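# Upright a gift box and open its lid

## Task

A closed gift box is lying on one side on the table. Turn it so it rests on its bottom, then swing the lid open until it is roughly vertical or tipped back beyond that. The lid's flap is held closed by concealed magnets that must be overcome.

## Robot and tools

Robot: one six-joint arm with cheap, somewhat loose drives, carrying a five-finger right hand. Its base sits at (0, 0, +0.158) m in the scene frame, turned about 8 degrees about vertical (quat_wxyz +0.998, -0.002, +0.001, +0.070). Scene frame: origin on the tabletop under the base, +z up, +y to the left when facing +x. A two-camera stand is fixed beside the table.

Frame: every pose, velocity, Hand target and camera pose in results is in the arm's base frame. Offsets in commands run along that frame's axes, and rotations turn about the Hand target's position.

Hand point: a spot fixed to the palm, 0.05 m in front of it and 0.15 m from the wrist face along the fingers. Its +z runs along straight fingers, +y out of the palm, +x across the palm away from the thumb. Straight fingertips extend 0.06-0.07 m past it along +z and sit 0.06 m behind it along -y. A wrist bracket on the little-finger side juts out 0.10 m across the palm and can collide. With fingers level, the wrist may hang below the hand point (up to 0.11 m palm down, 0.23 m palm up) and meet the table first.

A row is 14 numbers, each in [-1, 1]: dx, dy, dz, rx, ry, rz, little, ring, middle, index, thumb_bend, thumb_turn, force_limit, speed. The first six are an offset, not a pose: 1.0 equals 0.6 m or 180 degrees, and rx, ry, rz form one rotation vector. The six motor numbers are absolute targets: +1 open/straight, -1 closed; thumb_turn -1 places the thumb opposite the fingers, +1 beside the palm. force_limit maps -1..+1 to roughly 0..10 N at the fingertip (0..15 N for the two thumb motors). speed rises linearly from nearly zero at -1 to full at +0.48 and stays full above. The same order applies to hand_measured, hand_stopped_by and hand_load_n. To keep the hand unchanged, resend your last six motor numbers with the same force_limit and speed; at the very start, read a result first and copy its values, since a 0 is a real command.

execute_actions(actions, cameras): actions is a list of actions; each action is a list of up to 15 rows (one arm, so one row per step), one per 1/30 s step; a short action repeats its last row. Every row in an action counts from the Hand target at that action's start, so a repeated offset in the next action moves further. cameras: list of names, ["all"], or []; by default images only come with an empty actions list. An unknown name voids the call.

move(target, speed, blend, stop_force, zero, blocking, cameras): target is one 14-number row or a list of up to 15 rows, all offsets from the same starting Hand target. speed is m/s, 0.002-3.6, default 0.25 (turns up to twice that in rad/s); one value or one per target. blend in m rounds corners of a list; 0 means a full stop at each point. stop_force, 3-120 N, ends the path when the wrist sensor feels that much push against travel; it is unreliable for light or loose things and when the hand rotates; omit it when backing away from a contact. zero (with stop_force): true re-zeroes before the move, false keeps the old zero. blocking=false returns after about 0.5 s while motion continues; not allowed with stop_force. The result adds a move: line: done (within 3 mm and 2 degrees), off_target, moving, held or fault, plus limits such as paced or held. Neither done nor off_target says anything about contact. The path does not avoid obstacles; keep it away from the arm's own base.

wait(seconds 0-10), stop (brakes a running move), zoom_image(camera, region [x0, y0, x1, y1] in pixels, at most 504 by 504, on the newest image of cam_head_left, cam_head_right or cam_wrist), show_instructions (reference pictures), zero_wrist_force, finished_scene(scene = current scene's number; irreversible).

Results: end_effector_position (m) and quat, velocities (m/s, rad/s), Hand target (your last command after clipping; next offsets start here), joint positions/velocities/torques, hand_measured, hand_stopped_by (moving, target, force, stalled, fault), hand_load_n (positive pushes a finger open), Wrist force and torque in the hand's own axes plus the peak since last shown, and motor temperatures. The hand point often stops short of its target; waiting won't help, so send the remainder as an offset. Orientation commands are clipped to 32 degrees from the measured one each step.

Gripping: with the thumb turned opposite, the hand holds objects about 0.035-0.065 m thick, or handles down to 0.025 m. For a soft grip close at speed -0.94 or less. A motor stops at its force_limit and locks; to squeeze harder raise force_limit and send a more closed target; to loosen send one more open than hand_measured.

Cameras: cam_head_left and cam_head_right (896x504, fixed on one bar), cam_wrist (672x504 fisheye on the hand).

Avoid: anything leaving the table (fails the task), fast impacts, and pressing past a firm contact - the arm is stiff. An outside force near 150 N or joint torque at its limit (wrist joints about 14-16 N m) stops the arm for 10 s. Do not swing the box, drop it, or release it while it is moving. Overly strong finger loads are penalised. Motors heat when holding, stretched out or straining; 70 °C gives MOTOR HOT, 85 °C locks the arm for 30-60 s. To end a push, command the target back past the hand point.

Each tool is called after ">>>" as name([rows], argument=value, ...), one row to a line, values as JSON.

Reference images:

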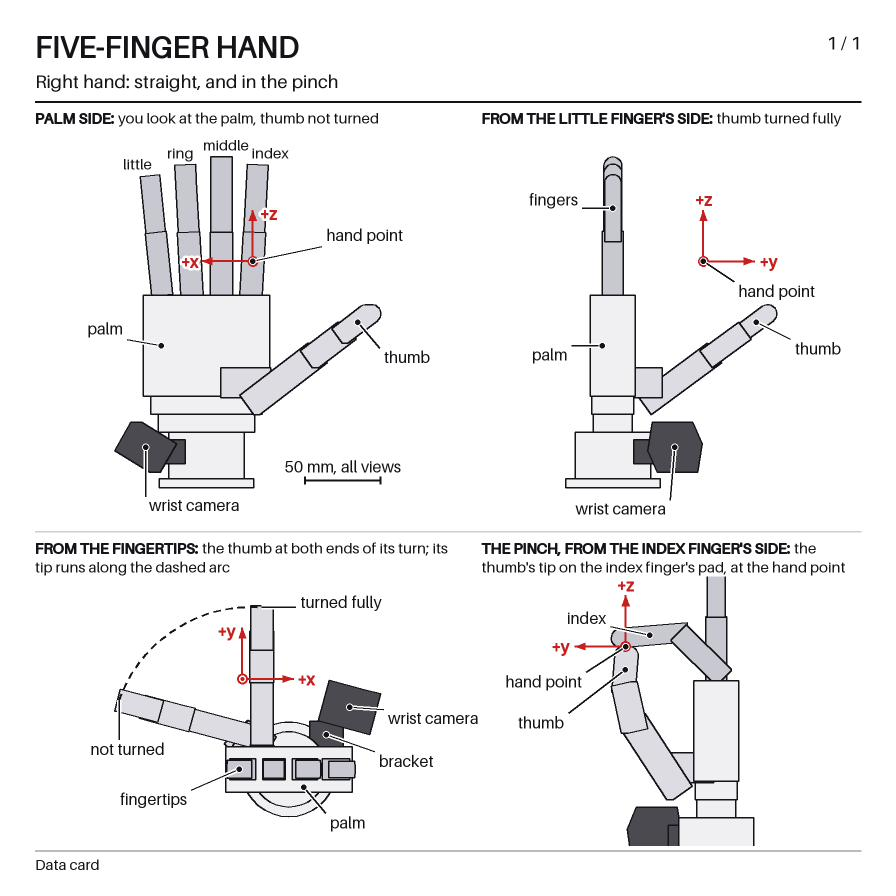

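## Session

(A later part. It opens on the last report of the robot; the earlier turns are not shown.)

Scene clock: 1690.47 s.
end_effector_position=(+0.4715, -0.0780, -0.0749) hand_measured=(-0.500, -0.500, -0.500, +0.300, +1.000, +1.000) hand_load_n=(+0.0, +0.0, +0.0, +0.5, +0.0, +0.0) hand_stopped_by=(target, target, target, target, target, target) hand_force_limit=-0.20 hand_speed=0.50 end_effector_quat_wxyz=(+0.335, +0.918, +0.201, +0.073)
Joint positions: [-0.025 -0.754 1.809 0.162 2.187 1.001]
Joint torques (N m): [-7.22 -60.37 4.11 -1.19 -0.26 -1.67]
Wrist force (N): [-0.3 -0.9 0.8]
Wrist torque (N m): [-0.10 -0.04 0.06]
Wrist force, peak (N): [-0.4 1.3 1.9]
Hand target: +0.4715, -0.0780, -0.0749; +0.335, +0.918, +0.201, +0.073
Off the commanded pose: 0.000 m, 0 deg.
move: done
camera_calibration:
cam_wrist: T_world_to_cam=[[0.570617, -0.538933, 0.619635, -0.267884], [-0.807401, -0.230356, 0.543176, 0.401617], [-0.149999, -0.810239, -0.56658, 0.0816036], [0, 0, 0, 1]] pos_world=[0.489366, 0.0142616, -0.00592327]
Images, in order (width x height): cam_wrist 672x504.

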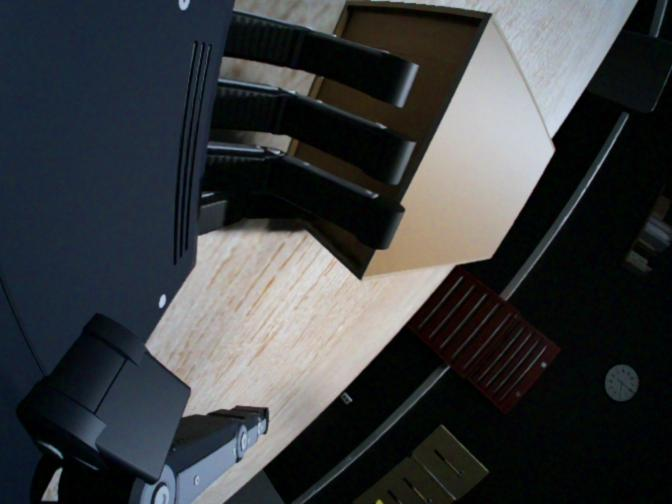

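>>> move(target=[-0.0255, -0.0078, 0, 0, 0, 0, -0.5, -0.5, -0.5, 0.3, 1, 1, -0.2, 0.5], speed=0.02, cameras=["cam_wrist"])

>>> zoom_image(camera="cam_wrist", region=[190, 30, 460, 270])

Scene clock: 1696.03 s.
end_effector_position=(+0.4563, -0.0827, -0.0749) hand_measured=(-0.500, -0.500, -0.500, +0.300, +1.000, +1.000) hand_load_n=(+0.0, +0.0, +0.0, +0.0, +0.0, +0.0) hand_stopped_by=(target, target, target, target, target, target) hand_force_limit=-0.20 hand_speed=0.50 end_effector_quat_wxyz=(+0.335, +0.918, +0.201, +0.073)
Joint positions: [-0.038 -0.776 1.861 0.123 2.183 0.986]
Joint torques (N m): [-7.93 -58.14 2.39 -0.88 -0.11 -1.08]
Wrist force (N): [0.4 0.1 1.5]
Wrist torque (N m): [-0.08 0.05 0.07]
Wrist force, peak (N): [-0.2 -1.8 0.8]
Hand target: +0.4562, -0.0827, -0.0749; +0.335, +0.918, +0.201, +0.073
Off the commanded pose: 0.000 m, 0 deg.
move: done
camera_calibration:
cam_wrist: T_world_to_cam=[[0.570617, -0.538933, 0.619635, -0.261744], [-0.807401, -0.230356, 0.543176, 0.388262], [-0.149999, -0.810239, -0.56658, 0.0755155], [0, 0, 0, 1]] pos_world=[0.474166, 0.00956158, -0.00592327]
Images, in order (width x height): cam_wrist 672x504.

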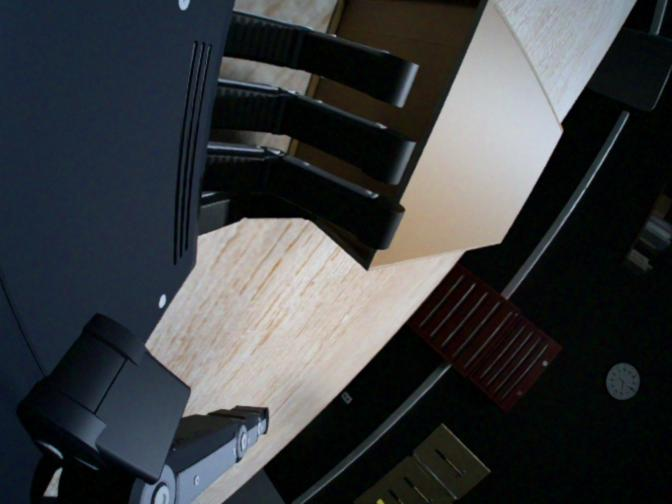

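Scaled by 1.867 from the camera's 672x504 image, which has a finer 960x720 frame.

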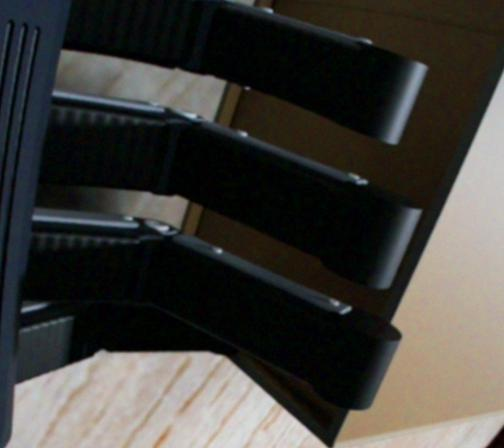

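>>> move([
  [-0.0145, 0.0478, 0, 0, 0, 0, -0.5, -0.5, -0.5, 0.3, 1, 1, -0.2, 0.5],
  [-0.18, 0.0005, 0, 0, 0, 0, -0.5, -0.5, -0.5, 0.3, 1, 1, -0.2, 0.5],
  [-0.0787, -0.3345, 0, 0, 0, 0, -0.5, -0.5, -0.5, 0.3, 1, 1, -0.2, 0.5],
], speed=[0.06, 0.2, 0.2], blend=[0.01, 0.02, 0], cameras=["all"])

Scene clock: 1748.77 s.
end_effector_position=(+0.4089, -0.2833, -0.0749) hand_measured=(-0.500, -0.500, -0.500, +0.300, +1.000, +1.000) hand_load_n=(+0.0, +0.0, +0.0, +0.0, +0.0, +0.0) hand_stopped_by=(target, target, target, target, target, target) hand_force_limit=-0.20 hand_speed=0.50 end_effector_quat_wxyz=(+0.335, +0.918, +0.201, +0.073)
Joint positions: [-0.61 -0.907 2.076 -0.225 1.903 0.421]
Joint torques (N m): [-6.2 -17.02 -16.33 4.33 -0.58 -1.21]
Wrist force (N): [-0.1 -0.3 1.0]
Wrist torque (N m): [-0.11 0.00 0.06]
Wrist force, peak (N): [-1.4 2.2 2.5]
Hand target: +0.4090, -0.2834, -0.0749; +0.335, +0.918, +0.201, +0.073
Off the commanded pose: 0.000 m, 0 deg.
move: done
camera_calibration:
cam_wrist: T_world_to_cam=[[0.570583, -0.5389, 0.619695, -0.342842], [-0.807428, -0.23031, 0.543155, 0.303882], [-0.149985, -0.810274, -0.566534, -0.0941257], [0, 0, 0, 1]] pos_world=[0.426866, -0.191038, -0.00592314]

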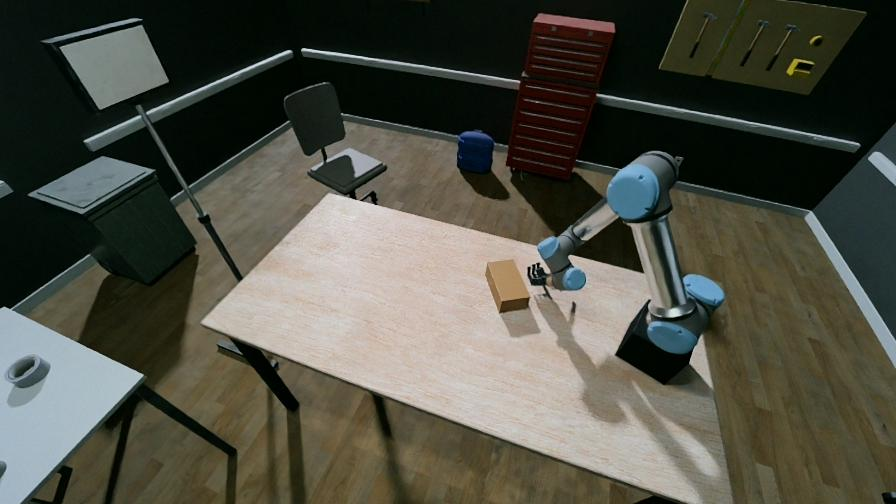

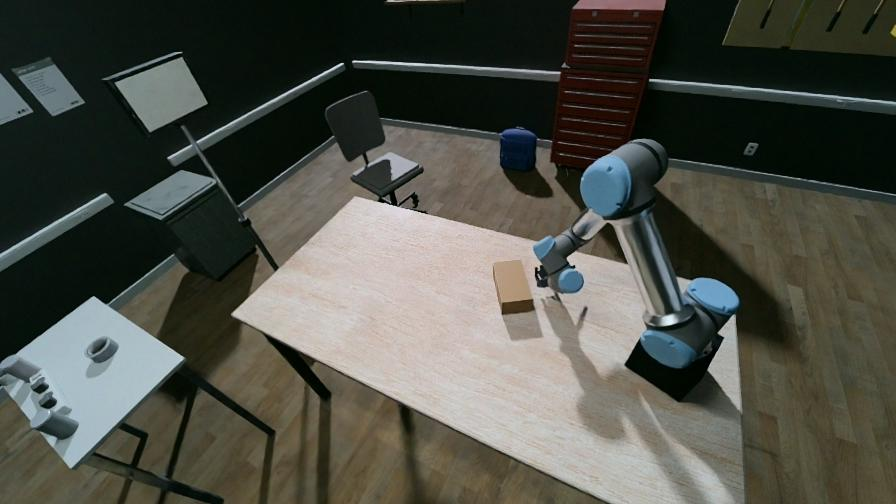

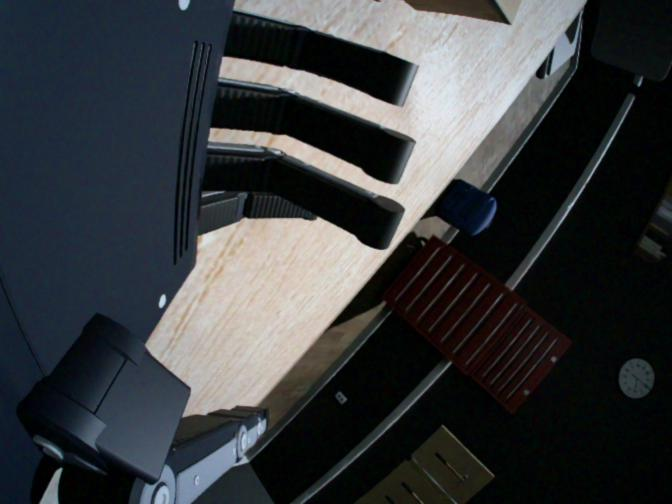

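>>> move([
  [0.0397, -0.0088, 0, 0, 0, 0, -0.5, -0.5, -0.5, 0.3, 1, 1, -0.2, 0.5],
  [0.0918, -0.0313, 0, 0, 0, 0.0556, -0.5, -0.5, -0.5, 0.3, 1, 1, -0.2, 0.5],
  [0.1472, -0.0453, 0, 0, 0, 0.1111, -0.5, -0.5, -0.5, 0.3, 1, 1, -0.2, 0.5],
  [0.204, -0.0493, 0, 0, 0, 0.1667, -0.5, -0.5, -0.5, 0.3, 1, 1, -0.2, 0.5],
  [0.2607, -0.0433, 0, 0, 0, 0.2222, -0.5, -0.5, -0.5, 0.3, 1, 1, -0.2, 0.5],
], speed=0.08, blend=[0.01, 0.01, 0.01, 0.01, 0], cameras=["all"])

Scene clock: 1776.77 s.
end_effector_position=(+0.5654, -0.3094, -0.0749) hand_measured=(-0.500, -0.500, -0.500, +0.300, +1.000, +1.000) hand_load_n=(+0.0, +0.0, +0.0, +0.0, +0.0, +0.0) hand_stopped_by=(target, target, target, target, target, target) hand_force_limit=-0.20 hand_speed=0.50 end_effector_quat_wxyz=(+0.290, +0.794, +0.503, +0.183)
Joint positions: [-0.768 -0.824 1.846 -0.123 1.363 -0.254]
Joint torques (N m): [-7.46 -21.35 -19.63 4.08 -1.51 -1.2]
Wrist force (N): [-0.5 -0.3 1.1]
Wrist torque (N m): [-0.09 -0.02 0.08]
Wrist force, peak (N): [-0.9 0.5 1.7]
Hand target: +0.5654, -0.3094, -0.0749; +0.290, +0.794, +0.503, +0.183
Off the commanded pose: 0.000 m, 0 deg.
move: done
camera_calibration:
cam_wrist: T_world_to_cam=[[0.783513, -0.0462852, 0.619649, -0.414155], [-0.470659, -0.695289, 0.543188, 0.0899096], [0.405693, -0.717239, -0.566552, -0.377222], [0, 0, 0, 1]] pos_world=[0.519849, -0.227214, -0.00592321]

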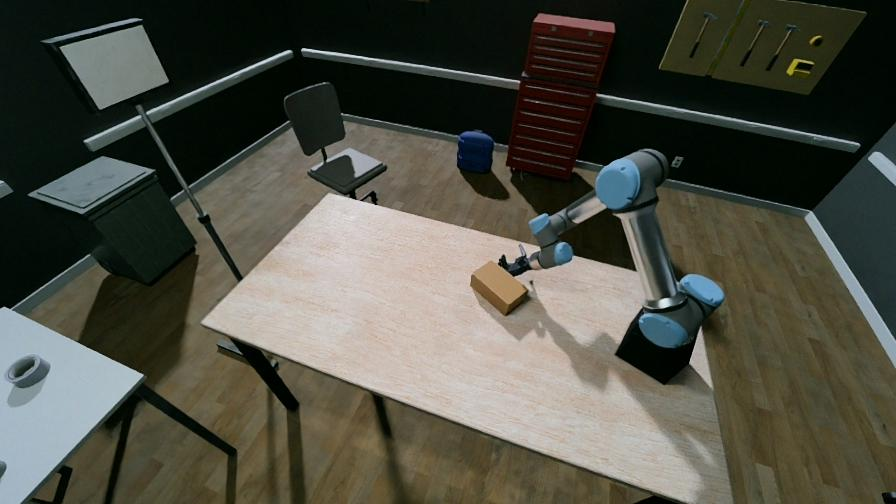

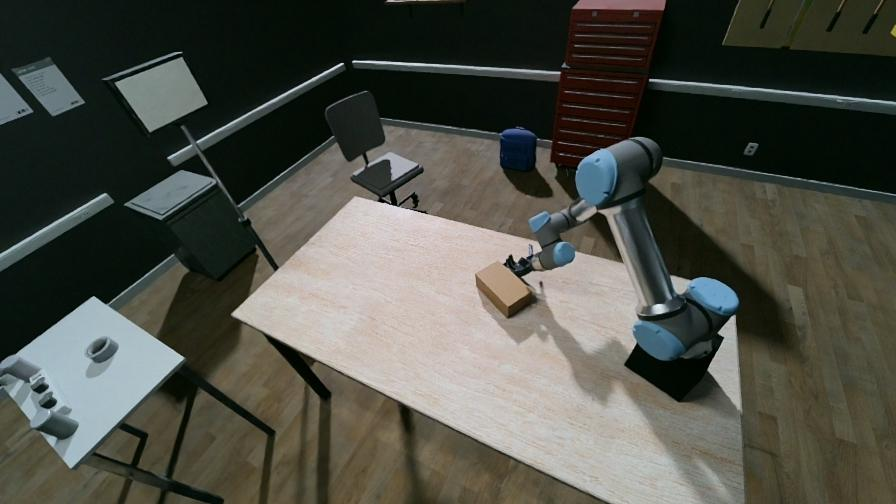

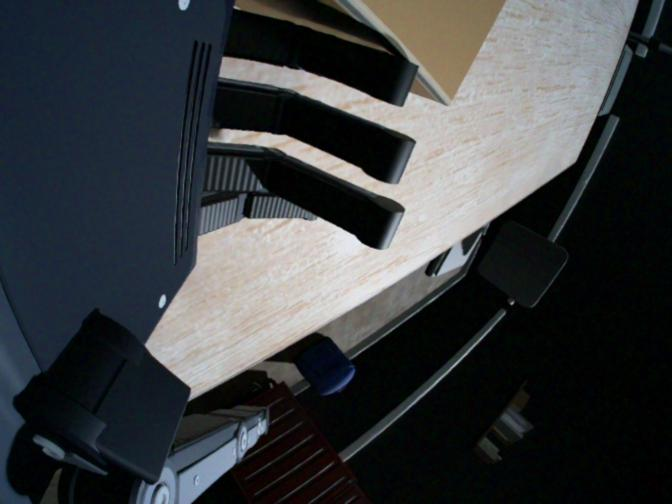

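>>> zoom_image(camera="cam_head_left", region=[450, 240, 560, 330])

>>> zoom_image(camera="cam_head_right", region=[460, 245, 570, 335])

Scaled by 4.582 from the camera's 896x504 image, which has a finer 1280x720 frame.

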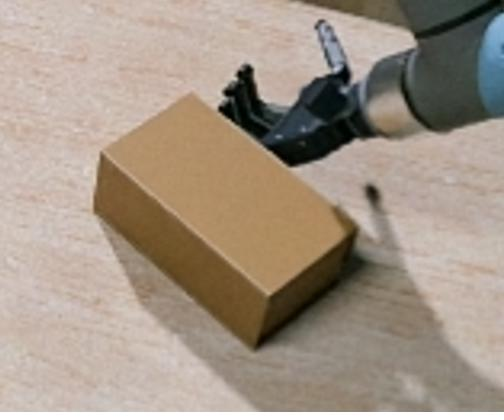

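Scaled by 4.582 from the camera's 896x504 image, which has a finer 1280x720 frame.

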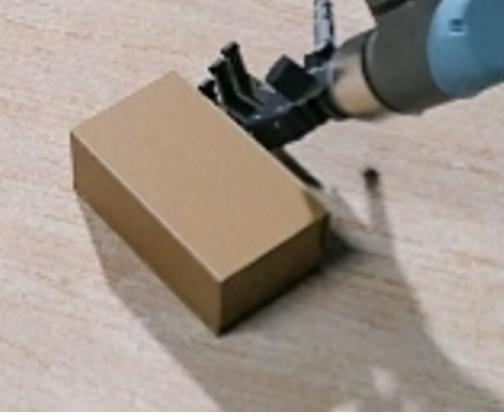

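>>> move([
  [0, 0, 0.275, 0, 0, 0, -0.5, -0.5, -0.5, 0.3, 1, 1, -0.2, 0.5],
  [-0.2408, 0.3723, 0.275, -0.0712, -0.1131, -0.0766, 1, 1, 1, 0.35, 1, 1, -0.2, 0.5],
  [-0.2408, 0.3723, 0.06, -0.0712, -0.1131, -0.0766, 1, 1, 1, 0.35, 1, 1, -0.2, 0.5],
], speed=[0.25, 0.25, 0.15], blend=[0.03, 0, 0], cameras=["cam_wrist", "cam_head_left"])

>>> zoom_image(camera="cam_wrist", region=[190, 0, 500, 260])

Scene clock: 1896.13 s.
end_effector_position=(+0.4209, -0.0860, -0.0388) hand_measured=(+1.000, +1.000, +1.000, +0.350, +1.000, +1.000) hand_load_n=(+0.0, +0.0, +0.0, +0.0, +0.0, +0.0) hand_stopped_by=(target, target, target, target, target, target) hand_force_limit=-0.20 hand_speed=0.50 end_effector_quat_wxyz=(+0.479, +0.766, +0.363, +0.227)
Joint positions: [-0.153 -0.9 2.437 -1.023 2.046 0.253]
Joint torques (N m): [-5.86 -16.2 -10.61 -2.34 -0.29 -0.77]
Wrist force (N): [-0.1 -0.4 1.1]
Wrist torque (N m): [-0.15 -0.04 0.00]
Wrist force, peak (N): [2.6 -1.4 -0.3]
Hand target: +0.4209, -0.0860, -0.0389; +0.479, +0.766, +0.363, +0.227
Off the commanded pose: 0.000 m, 0 deg.
move: done
camera_calibration:
cam_wrist: T_world_to_cam=[[0.504965, -0.0352016, 0.862422, -0.185276], [-0.787223, -0.428531, 0.443443, 0.309959], [0.353965, -0.902841, -0.244105, -0.119642], [0, 0, 0, 1]] pos_world=[0.379914, 0.0182872, -0.00686778]
Images, in order (width x height): cam_head_left 896x504, cam_wrist 672x504.

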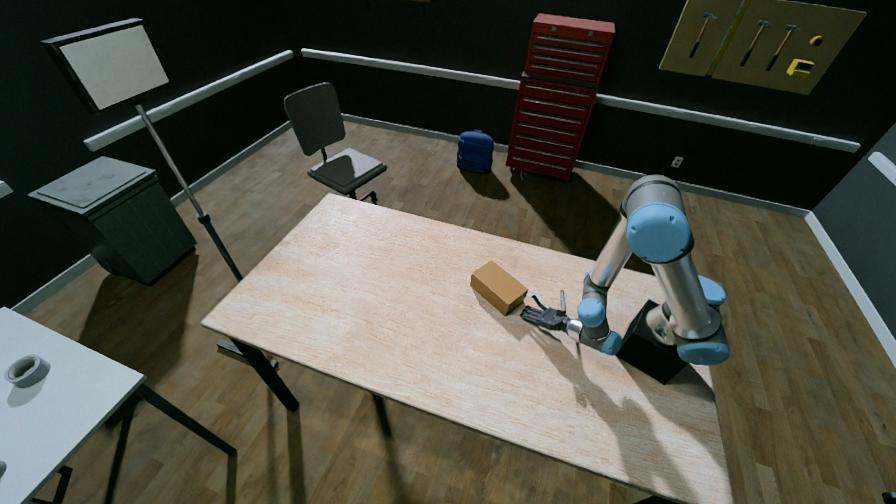

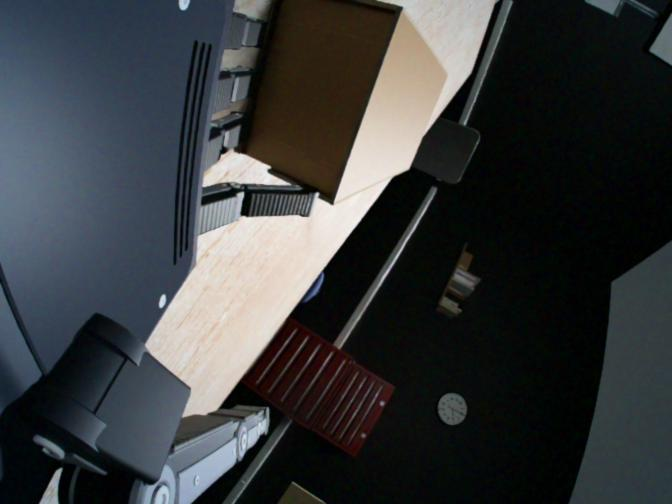

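Scaled by 1.626 from the camera's 672x504 image, which has a finer 960x720 frame.

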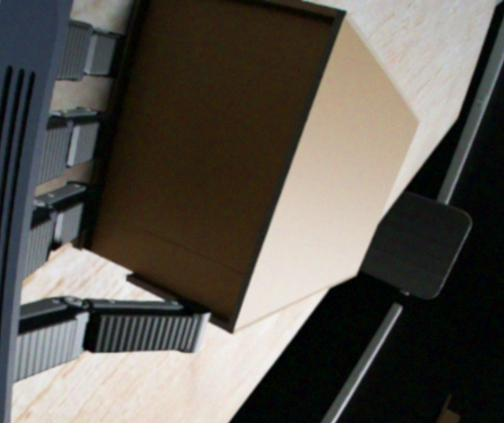

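>>> zoom_image(camera="cam_wrist", region=[230, 120, 350, 220])

Scaled by 4.200 from the camera's 672x504 image, which has a finer 960x720 frame.

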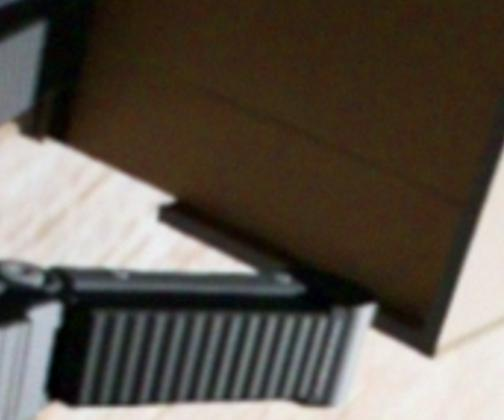

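>>> move([
  [0.0042, 0.0052, -0.0162, 0, 0, 0, 1, 1, 1, 0.35, 1, 1, -0.2, 0.5],
  [0.0327, -0.018, -0.0162, 0, 0, 0, 1, 1, 1, 0.35, 1, 1, -0.2, 0.5],
], speed=[0.05, 0.05], blend=[0.002, 0], cameras=["cam_wrist"])

>>> zoom_image(camera="cam_wrist", region=[200, 40, 380, 220])

Scene clock: 1919.70 s.
end_effector_position=(+0.4405, -0.0968, -0.0486) hand_measured=(+1.000, +1.000, +1.000, +0.350, +1.000, +1.000) hand_load_n=(+0.0, +0.0, +0.0, +0.0, +0.0, +0.0) hand_stopped_by=(target, target, target, target, target, target) hand_force_limit=-0.20 hand_speed=0.50 end_effector_quat_wxyz=(+0.479, +0.766, +0.363, +0.227)
Joint positions: [-0.184 -0.864 2.39 -1.019 2.019 0.236]
Joint torques (N m): [-7.72 -15.45 -9.74 2.7 -0.67 -1.03]
Wrist force (N): [0.1 -0.3 1.2]
Wrist torque (N m): [-0.14 -0.08 0.03]
Wrist force, peak (N): [0.0 0.0 1.8]
Hand target: +0.4405, -0.0968, -0.0486; +0.479, +0.766, +0.363, +0.227
Off the commanded pose: 0.000 m, 0 deg.
move: done
camera_calibration:
cam_wrist: T_world_to_cam=[[0.504963, -0.035198, 0.862423, -0.187184], [-0.787237, -0.428494, 0.443453, 0.32511], [0.353935, -0.902859, -0.244083, -0.138596], [0, 0, 0, 1]] pos_world=[0.399514, 0.00758725, -0.0165678]
Images, in order (width x height): cam_wrist 672x504.

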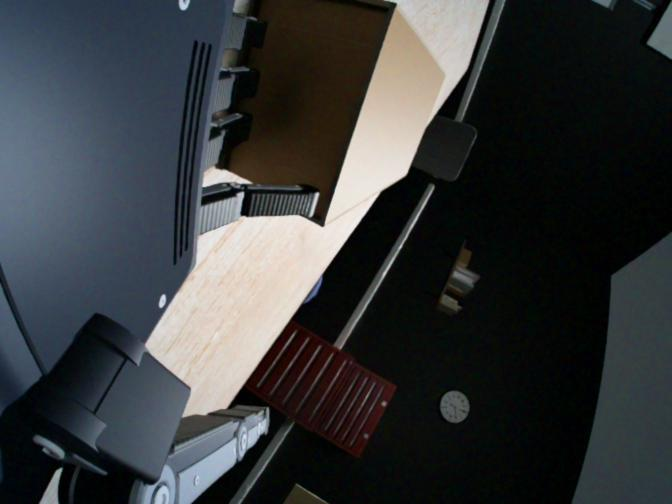

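Scaled by 2.800 from the camera's 672x504 image, which has a finer 960x720 frame.

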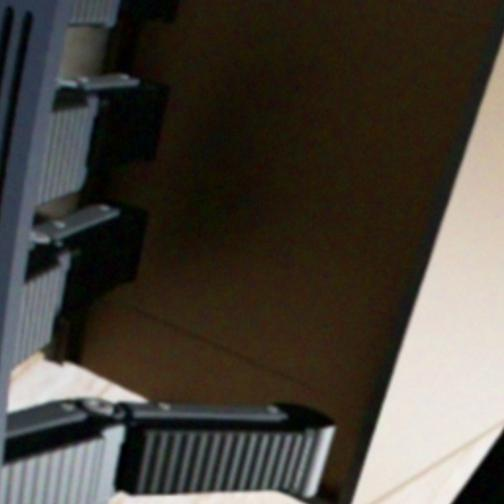

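>>> move([
  [0.0042, 0.0052, 0, 0, 0, 0, 1, 1, 1, 0.35, 1, 1, -0.2, 0.5],
  [0.0119, -0.0012, 0, 0, 0, 0, 1, 1, 1, 0.35, 1, 1, -0.2, 0.5],
], speed=[0.05, 0.02], blend=[0.001, 0], cameras=["cam_wrist"])

>>> zoom_image(camera="cam_wrist", region=[200, 60, 380, 240])

Scene clock: 1928.47 s.
end_effector_position=(+0.4476, -0.0975, -0.0486) hand_measured=(+1.000, +1.000, +1.000, +0.350, +1.000, +1.000) hand_load_n=(+0.0, +0.0, +0.0, +0.0, +0.0, +0.0) hand_stopped_by=(target, target, target, target, target, target) hand_force_limit=-0.20 hand_speed=0.50 end_effector_quat_wxyz=(+0.479, +0.766, +0.363, +0.227)
Joint positions: [-0.181 -0.863 2.37 -1 2.021 0.238]
Joint torques (N m): [-5.33 -14.94 -12.48 2.93 -0.45 -0.9]
Wrist force (N): [-0.1 -0.5 0.7]
Wrist torque (N m): [-0.14 -0.02 0.02]
Wrist force, peak (N): [0.2 -0.5 1.4]
Hand target: +0.4477, -0.0975, -0.0486; +0.479, +0.766, +0.363, +0.227
Off the commanded pose: 0.000 m, 0 deg.
move: done
camera_calibration:
cam_wrist: T_world_to_cam=[[0.504963, -0.035198, 0.862423, -0.190712], [-0.787237, -0.428494, 0.443453, 0.330401], [0.353935, -0.902859, -0.244083, -0.141855], [0, 0, 0, 1]] pos_world=[0.406614, 0.00678725, -0.0166678]
Images, in order (width x height): cam_wrist 672x504.

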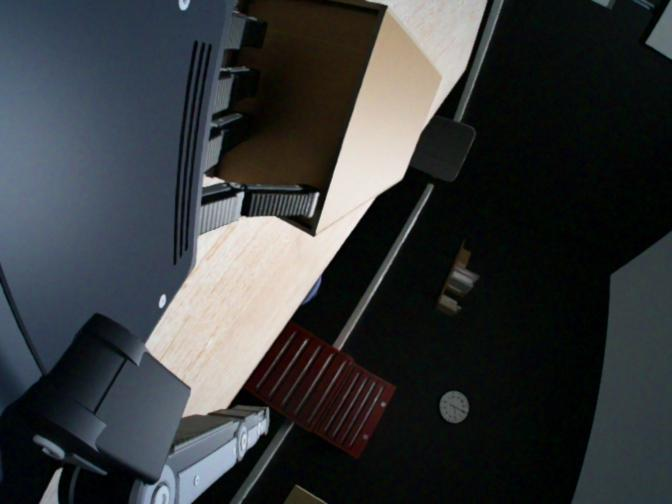

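Scaled by 2.800 from the camera's 672x504 image, which has a finer 960x720 frame.

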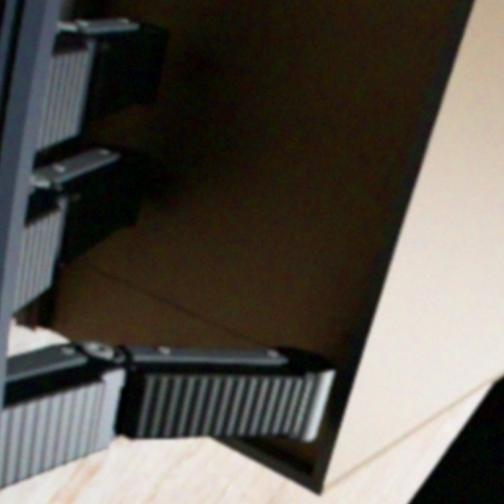

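>>> move(target=[0.0065, -0.0053, 0, 0, 0, 0, 1, 1, 1, 0.35, 1, 1, -0.2, 0.5], speed=0.02, cameras=["cam_wrist"])

>>> zoom_image(camera="cam_wrist", region=[200, 60, 380, 240])

Scene clock: 1949.57 s.
end_effector_position=(+0.4515, -0.1006, -0.0486) hand_measured=(+1.000, +1.000, +1.000, +0.350, +1.000, +1.000) hand_load_n=(+0.0, +0.0, +0.0, +0.0, +0.0, +0.0) hand_stopped_by=(target, target, target, target, target, target) hand_force_limit=-0.20 hand_speed=0.50 end_effector_quat_wxyz=(+0.479, +0.766, +0.363, +0.227)
Joint positions: [-0.191 -0.862 2.363 -0.995 2.012 0.232]
Joint torques (N m): [-7.96 -14.83 -10.83 2.54 -0.35 -1.28]
Wrist force (N): [-0.2 -0.6 -0.2]
Wrist torque (N m): [-0.07 -0.01 0.08]
Wrist force, peak (N): [0.4 -0.5 1.4]
Hand target: +0.4516, -0.1007, -0.0486; +0.479, +0.766, +0.363, +0.227
Off the commanded pose: 0.000 m, 0 deg.
move: done
camera_calibration:
cam_wrist: T_world_to_cam=[[0.504963, -0.035198, 0.862423, -0.19279], [-0.787237, -0.428494, 0.443453, 0.332143], [0.353935, -0.902859, -0.244083, -0.146034], [0, 0, 0, 1]] pos_world=[0.410514, 0.00368725, -0.0166678]
Images, in order (width x height): cam_wrist 672x504.

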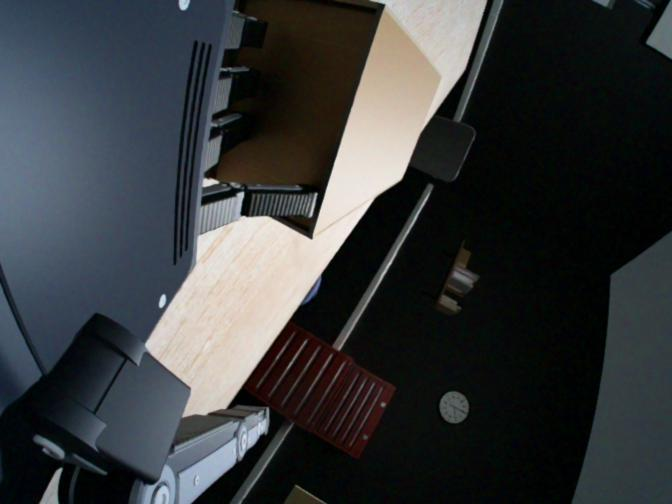

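Scaled by 2.800 from the camera's 672x504 image, which has a finer 960x720 frame.

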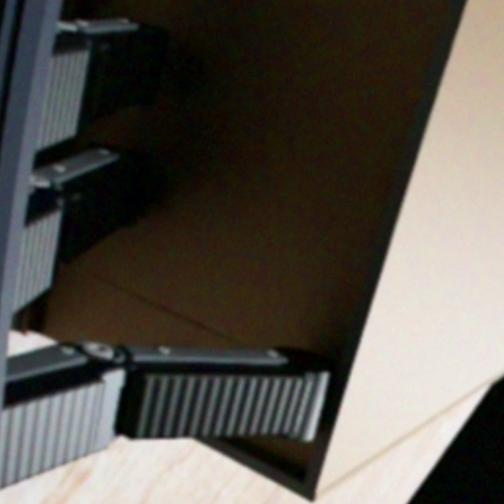

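>>> move(target=[0, 0, -0.025, 0, 0, 0, 1, 1, 1, 0.35, 1, 1, -0.2, 0.5], speed=0.01, stop_force=4, cameras=["cam_wrist"])

>>> zoom_image(camera="cam_wrist", region=[200, 60, 380, 240])

Scene clock: 1959.97 s.
end_effector_position=(+0.4516, -0.1007, -0.0623) hand_measured=(+1.000, +1.000, +1.000, +0.350, +1.000, +1.000) hand_load_n=(+0.0, +0.0, -1.5, +0.0, +0.0, +0.0) hand_stopped_by=(target, target, target, target, target, target) hand_force_limit=-0.20 hand_speed=0.50 end_effector_quat_wxyz=(+0.479, +0.766, +0.363, +0.227)
Joint positions: [-0.191 -0.817 2.354 -1.032 2.012 0.232]
Joint torques (N m): [-2.07 -46.87 9.25 2.61 0.86 0.63]
Wrist force (N): [-0.7 0.9 -0.4]
Wrist torque (N m): [-0.11 -0.12 0.07]
Wrist force, peak (N): [0.1 5.7 -9.5]
Hand target: +0.4516, -0.1007, -0.0623; +0.479, +0.766, +0.363, +0.227 (not the last commanded pose)
Off the commanded pose: 0.001 m, 0 deg.
move: contact
camera_calibration:
cam_wrist: T_world_to_cam=[[0.504963, -0.035198, 0.862423, -0.181029], [-0.787237, -0.428494, 0.443453, 0.338254], [0.353935, -0.902859, -0.244083, -0.149504], [0, 0, 0, 1]] pos_world=[0.410614, 0.00358725, -0.0303678]
Images, in order (width x height): cam_wrist 672x504.

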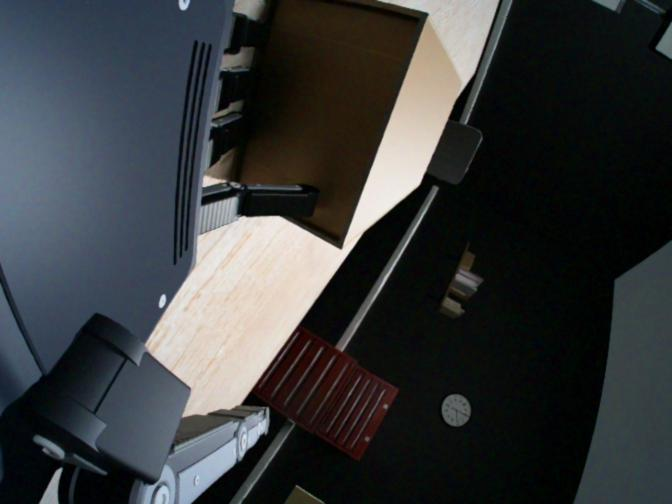

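Scaled by 2.800 from the camera's 672x504 image, which has a finer 960x720 frame.

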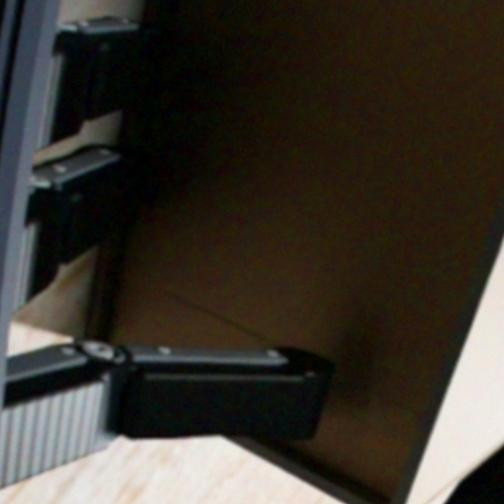

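>>> move([
  [0, 0, 0.0117, 0, 0, 0, 1, 1, 1, 0.35, 1, 1, -0.2, 0.5],
  [0.0116, -0.0095, 0.0117, 0, 0, 0, 1, 1, 1, 0.35, 1, 1, -0.2, 0.5],
], speed=[0.03, 0.02], cameras=[])

>>> move(target=[0, 0, -0.02, 0, 0, 0, 1, 1, 1, 0.35, 1, 1, -0.2, 0.5], speed=0.01, stop_force=4, cameras=["cam_wrist"])

>>> zoom_image(camera="cam_wrist", region=[190, 40, 400, 250])

Scene clock: 1994.07 s.
end_effector_position=(+0.4585, -0.1064, -0.0552) hand_measured=(+1.000, +1.000, +1.000, +0.350, +1.000, +1.000) hand_load_n=(+0.0, +0.0, +0.0, +0.0, +0.0, +0.0) hand_stopped_by=(target, target, target, target, target, target) hand_force_limit=-0.20 hand_speed=0.50 end_effector_quat_wxyz=(+0.479, +0.766, +0.363, +0.227)
Joint positions: [-0.207 -0.84 2.345 -1.003 1.998 0.224]
Joint torques (N m): [-8.28 -15.21 -11.94 2.78 -0.74 -1.67]
Wrist force (N): [0.2 0.0 -0.5]
Wrist torque (N m): [-0.03 -0.08 0.11]
Wrist force, peak (N): [-0.8 1.6 -0.9]
Hand target: +0.4585, -0.1064, -0.0553; +0.479, +0.766, +0.363, +0.227
Off the commanded pose: 0.000 m, 0 deg.
move: done
No camera images: "cameras" was empty.

Scene clock: 1995.80 s.
end_effector_position=(+0.4585, -0.1064, -0.0611) hand_measured=(+1.000, +1.000, +1.000, +0.350, +1.000, +1.000) hand_load_n=(+0.0, +0.5, +0.0, +0.0, +0.0, +0.0) hand_stopped_by=(target, target, target, target, target, target) hand_force_limit=-0.20 hand_speed=0.50 end_effector_quat_wxyz=(+0.479, +0.766, +0.363, +0.227)
Joint positions: [-0.207 -0.82 2.341 -1.019 1.998 0.224]
Joint torques (N m): [-7.21 -48.77 8.29 2.54 -0.58 -1.18]
Wrist force (N): [-0.3 -0.6 0.3]
Wrist torque (N m): [-0.09 -0.07 0.07]
Wrist force, peak (N): [-1.0 4.1 -4.5]
Hand target: +0.4585, -0.1064, -0.0611; +0.479, +0.766, +0.363, +0.227 (not the last commanded pose)
Off the commanded pose: 0.006 m, 0 deg.
move: contact
camera_calibration:
cam_wrist: T_world_to_cam=[[0.504965, -0.0352016, 0.862422, -0.1858], [-0.787223, -0.428531, 0.443443, 0.340784], [0.353965, -0.902841, -0.244105, -0.156848], [0, 0, 0, 1]] pos_world=[0.417614, -0.00211281, -0.0291678]
Images, in order (width x height): cam_wrist 672x504.

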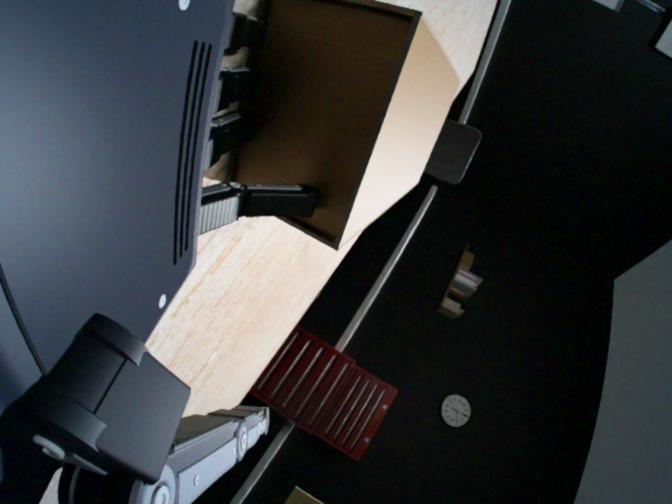

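Scaled by 2.400 from the camera's 672x504 image, which has a finer 960x720 frame.

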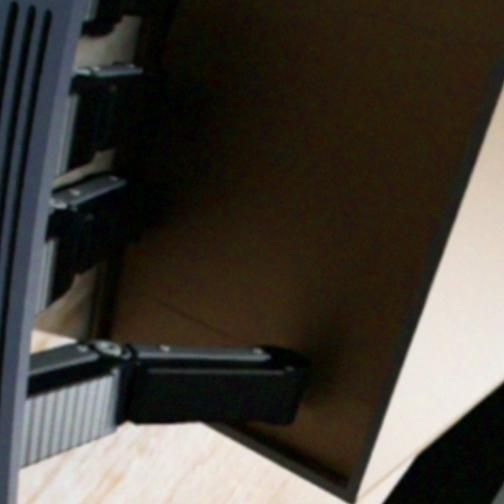

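>>> move(target=[0.0107, -0.0087, 0.0075, 0.0211, 0.0258, 0, 1, 1, 1, 0.34, 1, 1, -0.2, -0.9], speed=0.03, cameras=[])

>>> move(target=[0, 0, 0, 0, 0, 0, 1, 1, 1, 0.17, 1, 1, -0.2, -0.9], speed=0.02, cameras=["cam_wrist"])

>>> zoom_image(camera="cam_wrist", region=[190, 40, 400, 250])

Scene clock: 2021.83 s.
end_effector_position=(+0.4649, -0.1116, -0.0566) hand_measured=(+1.000, +1.000, +1.000, +0.340, +1.000, +1.000) hand_load_n=(+0.0, +0.0, +0.0, +0.5, +0.0, +0.0) hand_stopped_by=(target, target, target, target, target, target) hand_force_limit=-0.20 hand_speed=-0.90 end_effector_quat_wxyz=(+0.439, +0.790, +0.374, +0.208)
Joint positions: [-0.233 -0.894 2.304 -0.804 1.951 0.252]
Joint torques (N m): [-8.03 -49.35 -13.52 3.18 -0.68 1.67]
Wrist force (N): [-0.2 -1.2 0.3]
Wrist torque (N m): [-0.13 -0.04 -0.01]
Wrist force, peak (N): [0.1 -1.9 0.8]
Hand target: +0.4650, -0.1116, -0.0566; +0.438, +0.790, +0.374, +0.208
Off the commanded pose: 0.000 m, 0 deg.
move: done
No camera images: "cameras" was empty.

Scene clock: 2022.70 s.
end_effector_position=(+0.4650, -0.1116, -0.0566) hand_measured=(+1.000, +1.000, +1.000, +0.170, +1.000, +1.000) hand_load_n=(+0.0, +0.0, +0.5, +0.0, +0.0, +0.0) hand_stopped_by=(target, target, target, target, target, target) hand_force_limit=-0.20 hand_speed=-0.90 end_effector_quat_wxyz=(+0.438, +0.790, +0.374, +0.208)
Joint positions: [-0.233 -0.894 2.304 -0.804 1.951 0.252]
Joint torques (N m): [-7.18 -47 -13.47 3.03 -0.39 1.53]
Wrist force (N): [0.2 -0.2 1.0]
Wrist torque (N m): [-0.13 -0.06 0.02]
Wrist force, peak (N): [0.0 -1.4 0.6]
Hand target: +0.4650, -0.1116, -0.0566; +0.438, +0.790, +0.374, +0.208
Off the commanded pose: 0.000 m, 0 deg.
move: done
camera_calibration:
cam_wrist: T_world_to_cam=[[0.57302, -0.0908249, 0.814493, -0.233737], [-0.749885, -0.459062, 0.476376, 0.322673], [0.330636, -0.883749, -0.33116, -0.154684], [0, 0, 0, 1]] pos_world=[0.427048, -0.00980425, -0.0145616]
Images, in order (width x height): cam_wrist 672x504.

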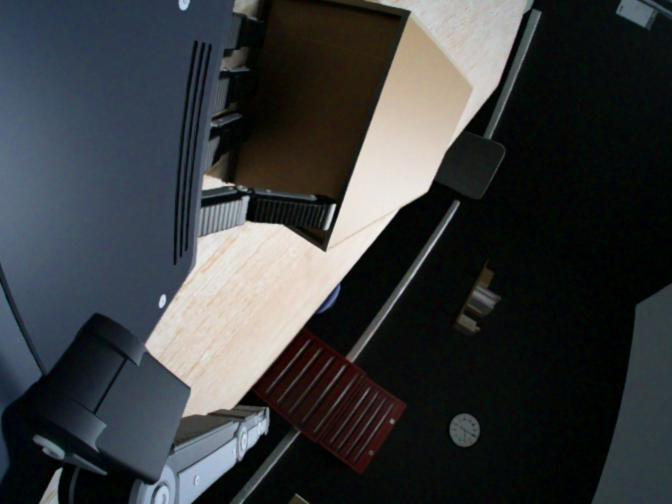

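Scaled by 2.400 from the camera's 672x504 image, which has a finer 960x720 frame.

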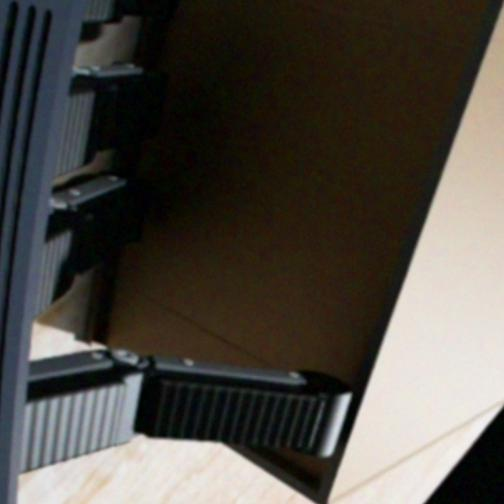

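>>> move(target=[0, 0, 0, 0, 0, 0, 1, 1, 1, 0.08, 1, 1, -0.2, -0.95], speed=0.02, cameras=["cam_wrist"])

>>> zoom_image(camera="cam_wrist", region=[190, 40, 400, 250])

Scene clock: 2030.57 s.
end_effector_position=(+0.4650, -0.1116, -0.0566) hand_measured=(+1.000, +1.000, +1.000, +0.080, +1.000, +1.000) hand_load_n=(+0.0, +0.0, +0.0, +0.0, +0.0, +0.0) hand_stopped_by=(target, target, target, target, target, target) hand_force_limit=-0.20 hand_speed=-0.95 end_effector_quat_wxyz=(+0.438, +0.790, +0.374, +0.208)
Joint positions: [-0.233 -0.894 2.304 -0.804 1.951 0.252]
Joint torques (N m): [-6.04 -45.99 -10.02 2.91 0.22 1.47]
Wrist force (N): [0.1 -0.4 1.1]
Wrist torque (N m): [-0.18 -0.05 0.00]
Wrist force, peak (N): [0.2 -0.4 1.3]
Hand target: +0.4650, -0.1116, -0.0566; +0.438, +0.790, +0.374, +0.208
Off the commanded pose: 0.000 m, 0 deg.
move: done
camera_calibration:
cam_wrist: T_world_to_cam=[[0.57302, -0.0908249, 0.814493, -0.233737], [-0.749885, -0.459062, 0.476376, 0.322673], [0.330636, -0.883749, -0.33116, -0.154684], [0, 0, 0, 1]] pos_world=[0.427048, -0.00980425, -0.0145616]
Images, in order (width x height): cam_wrist 672x504.

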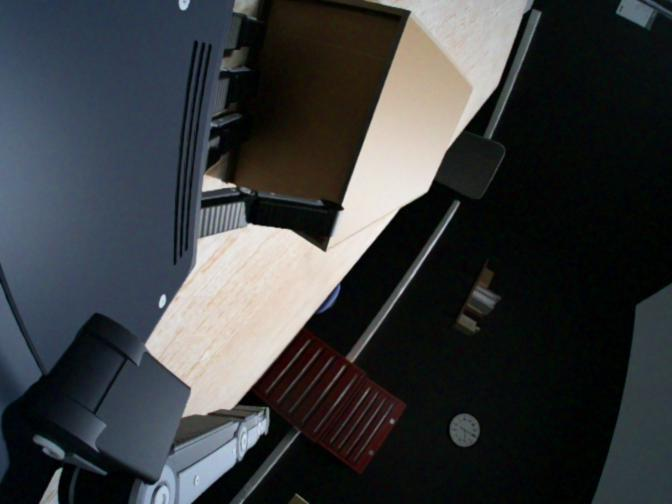

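Scaled by 2.400 from the camera's 672x504 image, which has a finer 960x720 frame.

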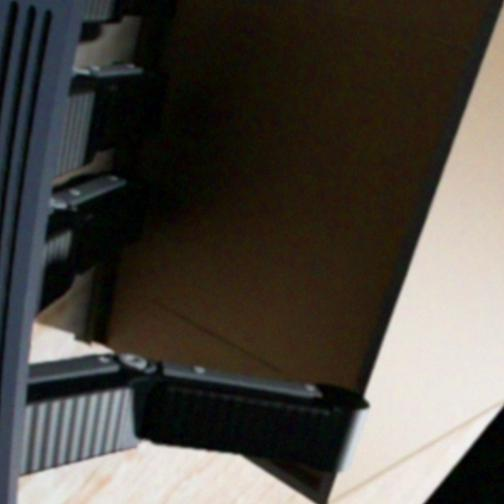

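>>> move([
  [0, 0, 0.008, 0, 0, 0, 1, 1, 1, 0.25, 1, 1, -0.2, -0.5],
  [0.0155, -0.0126, 0.008, 0, 0, 0, 1, 1, 1, 0.25, 1, 1, -0.2, -0.5],
], speed=[0.03, 0.02], cameras=["cam_wrist"])

>>> zoom_image(camera="cam_wrist", region=[190, 40, 400, 250])

Scene clock: 2040.73 s.
end_effector_position=(+0.4741, -0.1191, -0.0518) hand_measured=(+1.000, +1.000, +1.000, +0.250, +1.000, +1.000) hand_load_n=(+0.5, +0.0, +0.0, +0.0, +0.0, +0.0) hand_stopped_by=(target, target, target, target, target, target) hand_force_limit=-0.20 hand_speed=-0.50 end_effector_quat_wxyz=(+0.438, +0.790, +0.374, +0.208)
Joint positions: [-0.251 -0.905 2.285 -0.778 1.936 0.241]
Joint torques (N m): [-6.14 -14.67 -11.5 3 -0.43 -0.8]
Wrist force (N): [0.3 -1.4 0.8]
Wrist torque (N m): [-0.15 -0.12 0.01]
Wrist force, peak (N): [0.0 -2.4 1.5]
Hand target: +0.4743, -0.1192, -0.0518; +0.438, +0.790, +0.374, +0.208
Off the commanded pose: 0.000 m, 0 deg.
move: done
camera_calibration:
cam_wrist: T_world_to_cam=[[0.57302, -0.0908249, 0.814493, -0.2436], [-0.749885, -0.459062, 0.476376, 0.323843], [0.330636, -0.883749, -0.33116, -0.162765], [0, 0, 0, 1]] pos_world=[0.436248, -0.0173043, -0.00976158]
Images, in order (width x height): cam_wrist 672x504.

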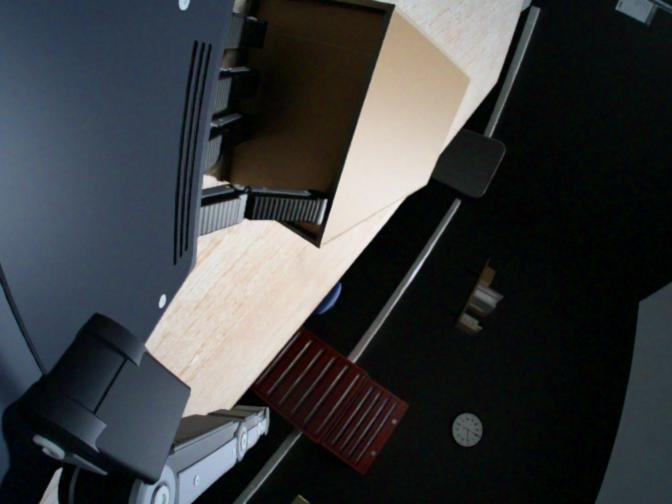

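Scaled by 2.400 from the camera's 672x504 image, which has a finer 960x720 frame.

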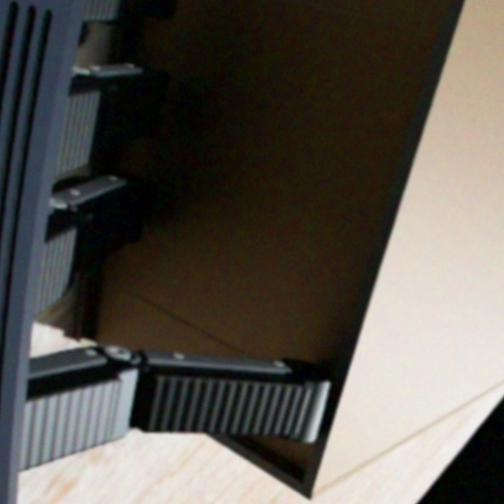

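>>> move(target=[0, 0, 0, 0, 0, 0, 1, 1, 1, 0.1, 1, 1, -0.2, -0.93], speed=0.02, cameras=["cam_wrist"])

>>> zoom_image(camera="cam_wrist", region=[190, 40, 400, 250])

Scene clock: 2055.37 s.
end_effector_position=(+0.4743, -0.1192, -0.0518) hand_measured=(+1.000, +1.000, +1.000, +0.100, +1.000, +1.000) hand_load_n=(+0.0, +0.0, +0.0, +0.0, +0.0, +0.0) hand_stopped_by=(target, target, target, target, target, target) hand_force_limit=-0.20 hand_speed=-0.93 end_effector_quat_wxyz=(+0.438, +0.790, +0.374, +0.208)
Joint positions: [-0.251 -0.905 2.285 -0.777 1.936 0.241]
Joint torques (N m): [-5.34 -17.56 -13.44 2.22 1.71 -0.99]
Wrist force (N): [0.1 -0.1 1.2]
Wrist torque (N m): [-0.11 -0.05 0.00]
Wrist force, peak (N): [0.2 -2.5 1.7]
Hand target: +0.4743, -0.1192, -0.0518; +0.438, +0.790, +0.374, +0.208
Off the commanded pose: 0.000 m, 0 deg.
move: done
camera_calibration:
cam_wrist: T_world_to_cam=[[0.573027, -0.0908208, 0.814489, -0.24366], [-0.74988, -0.459063, 0.476383, 0.323915], [0.330636, -0.883749, -0.33116, -0.162798], [0, 0, 0, 1]] pos_world=[0.436348, -0.0173042, -0.00976158]
Images, in order (width x height): cam_wrist 672x504.

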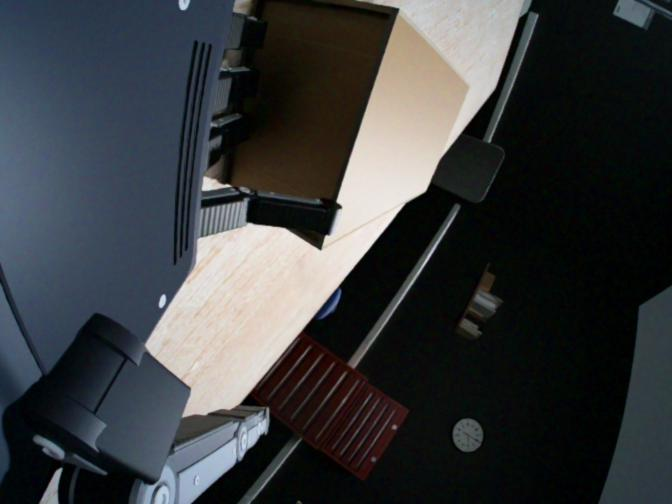

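Scaled by 2.400 from the camera's 672x504 image, which has a finer 960x720 frame.

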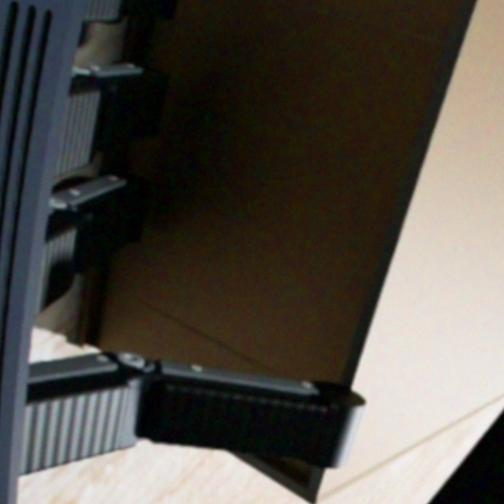

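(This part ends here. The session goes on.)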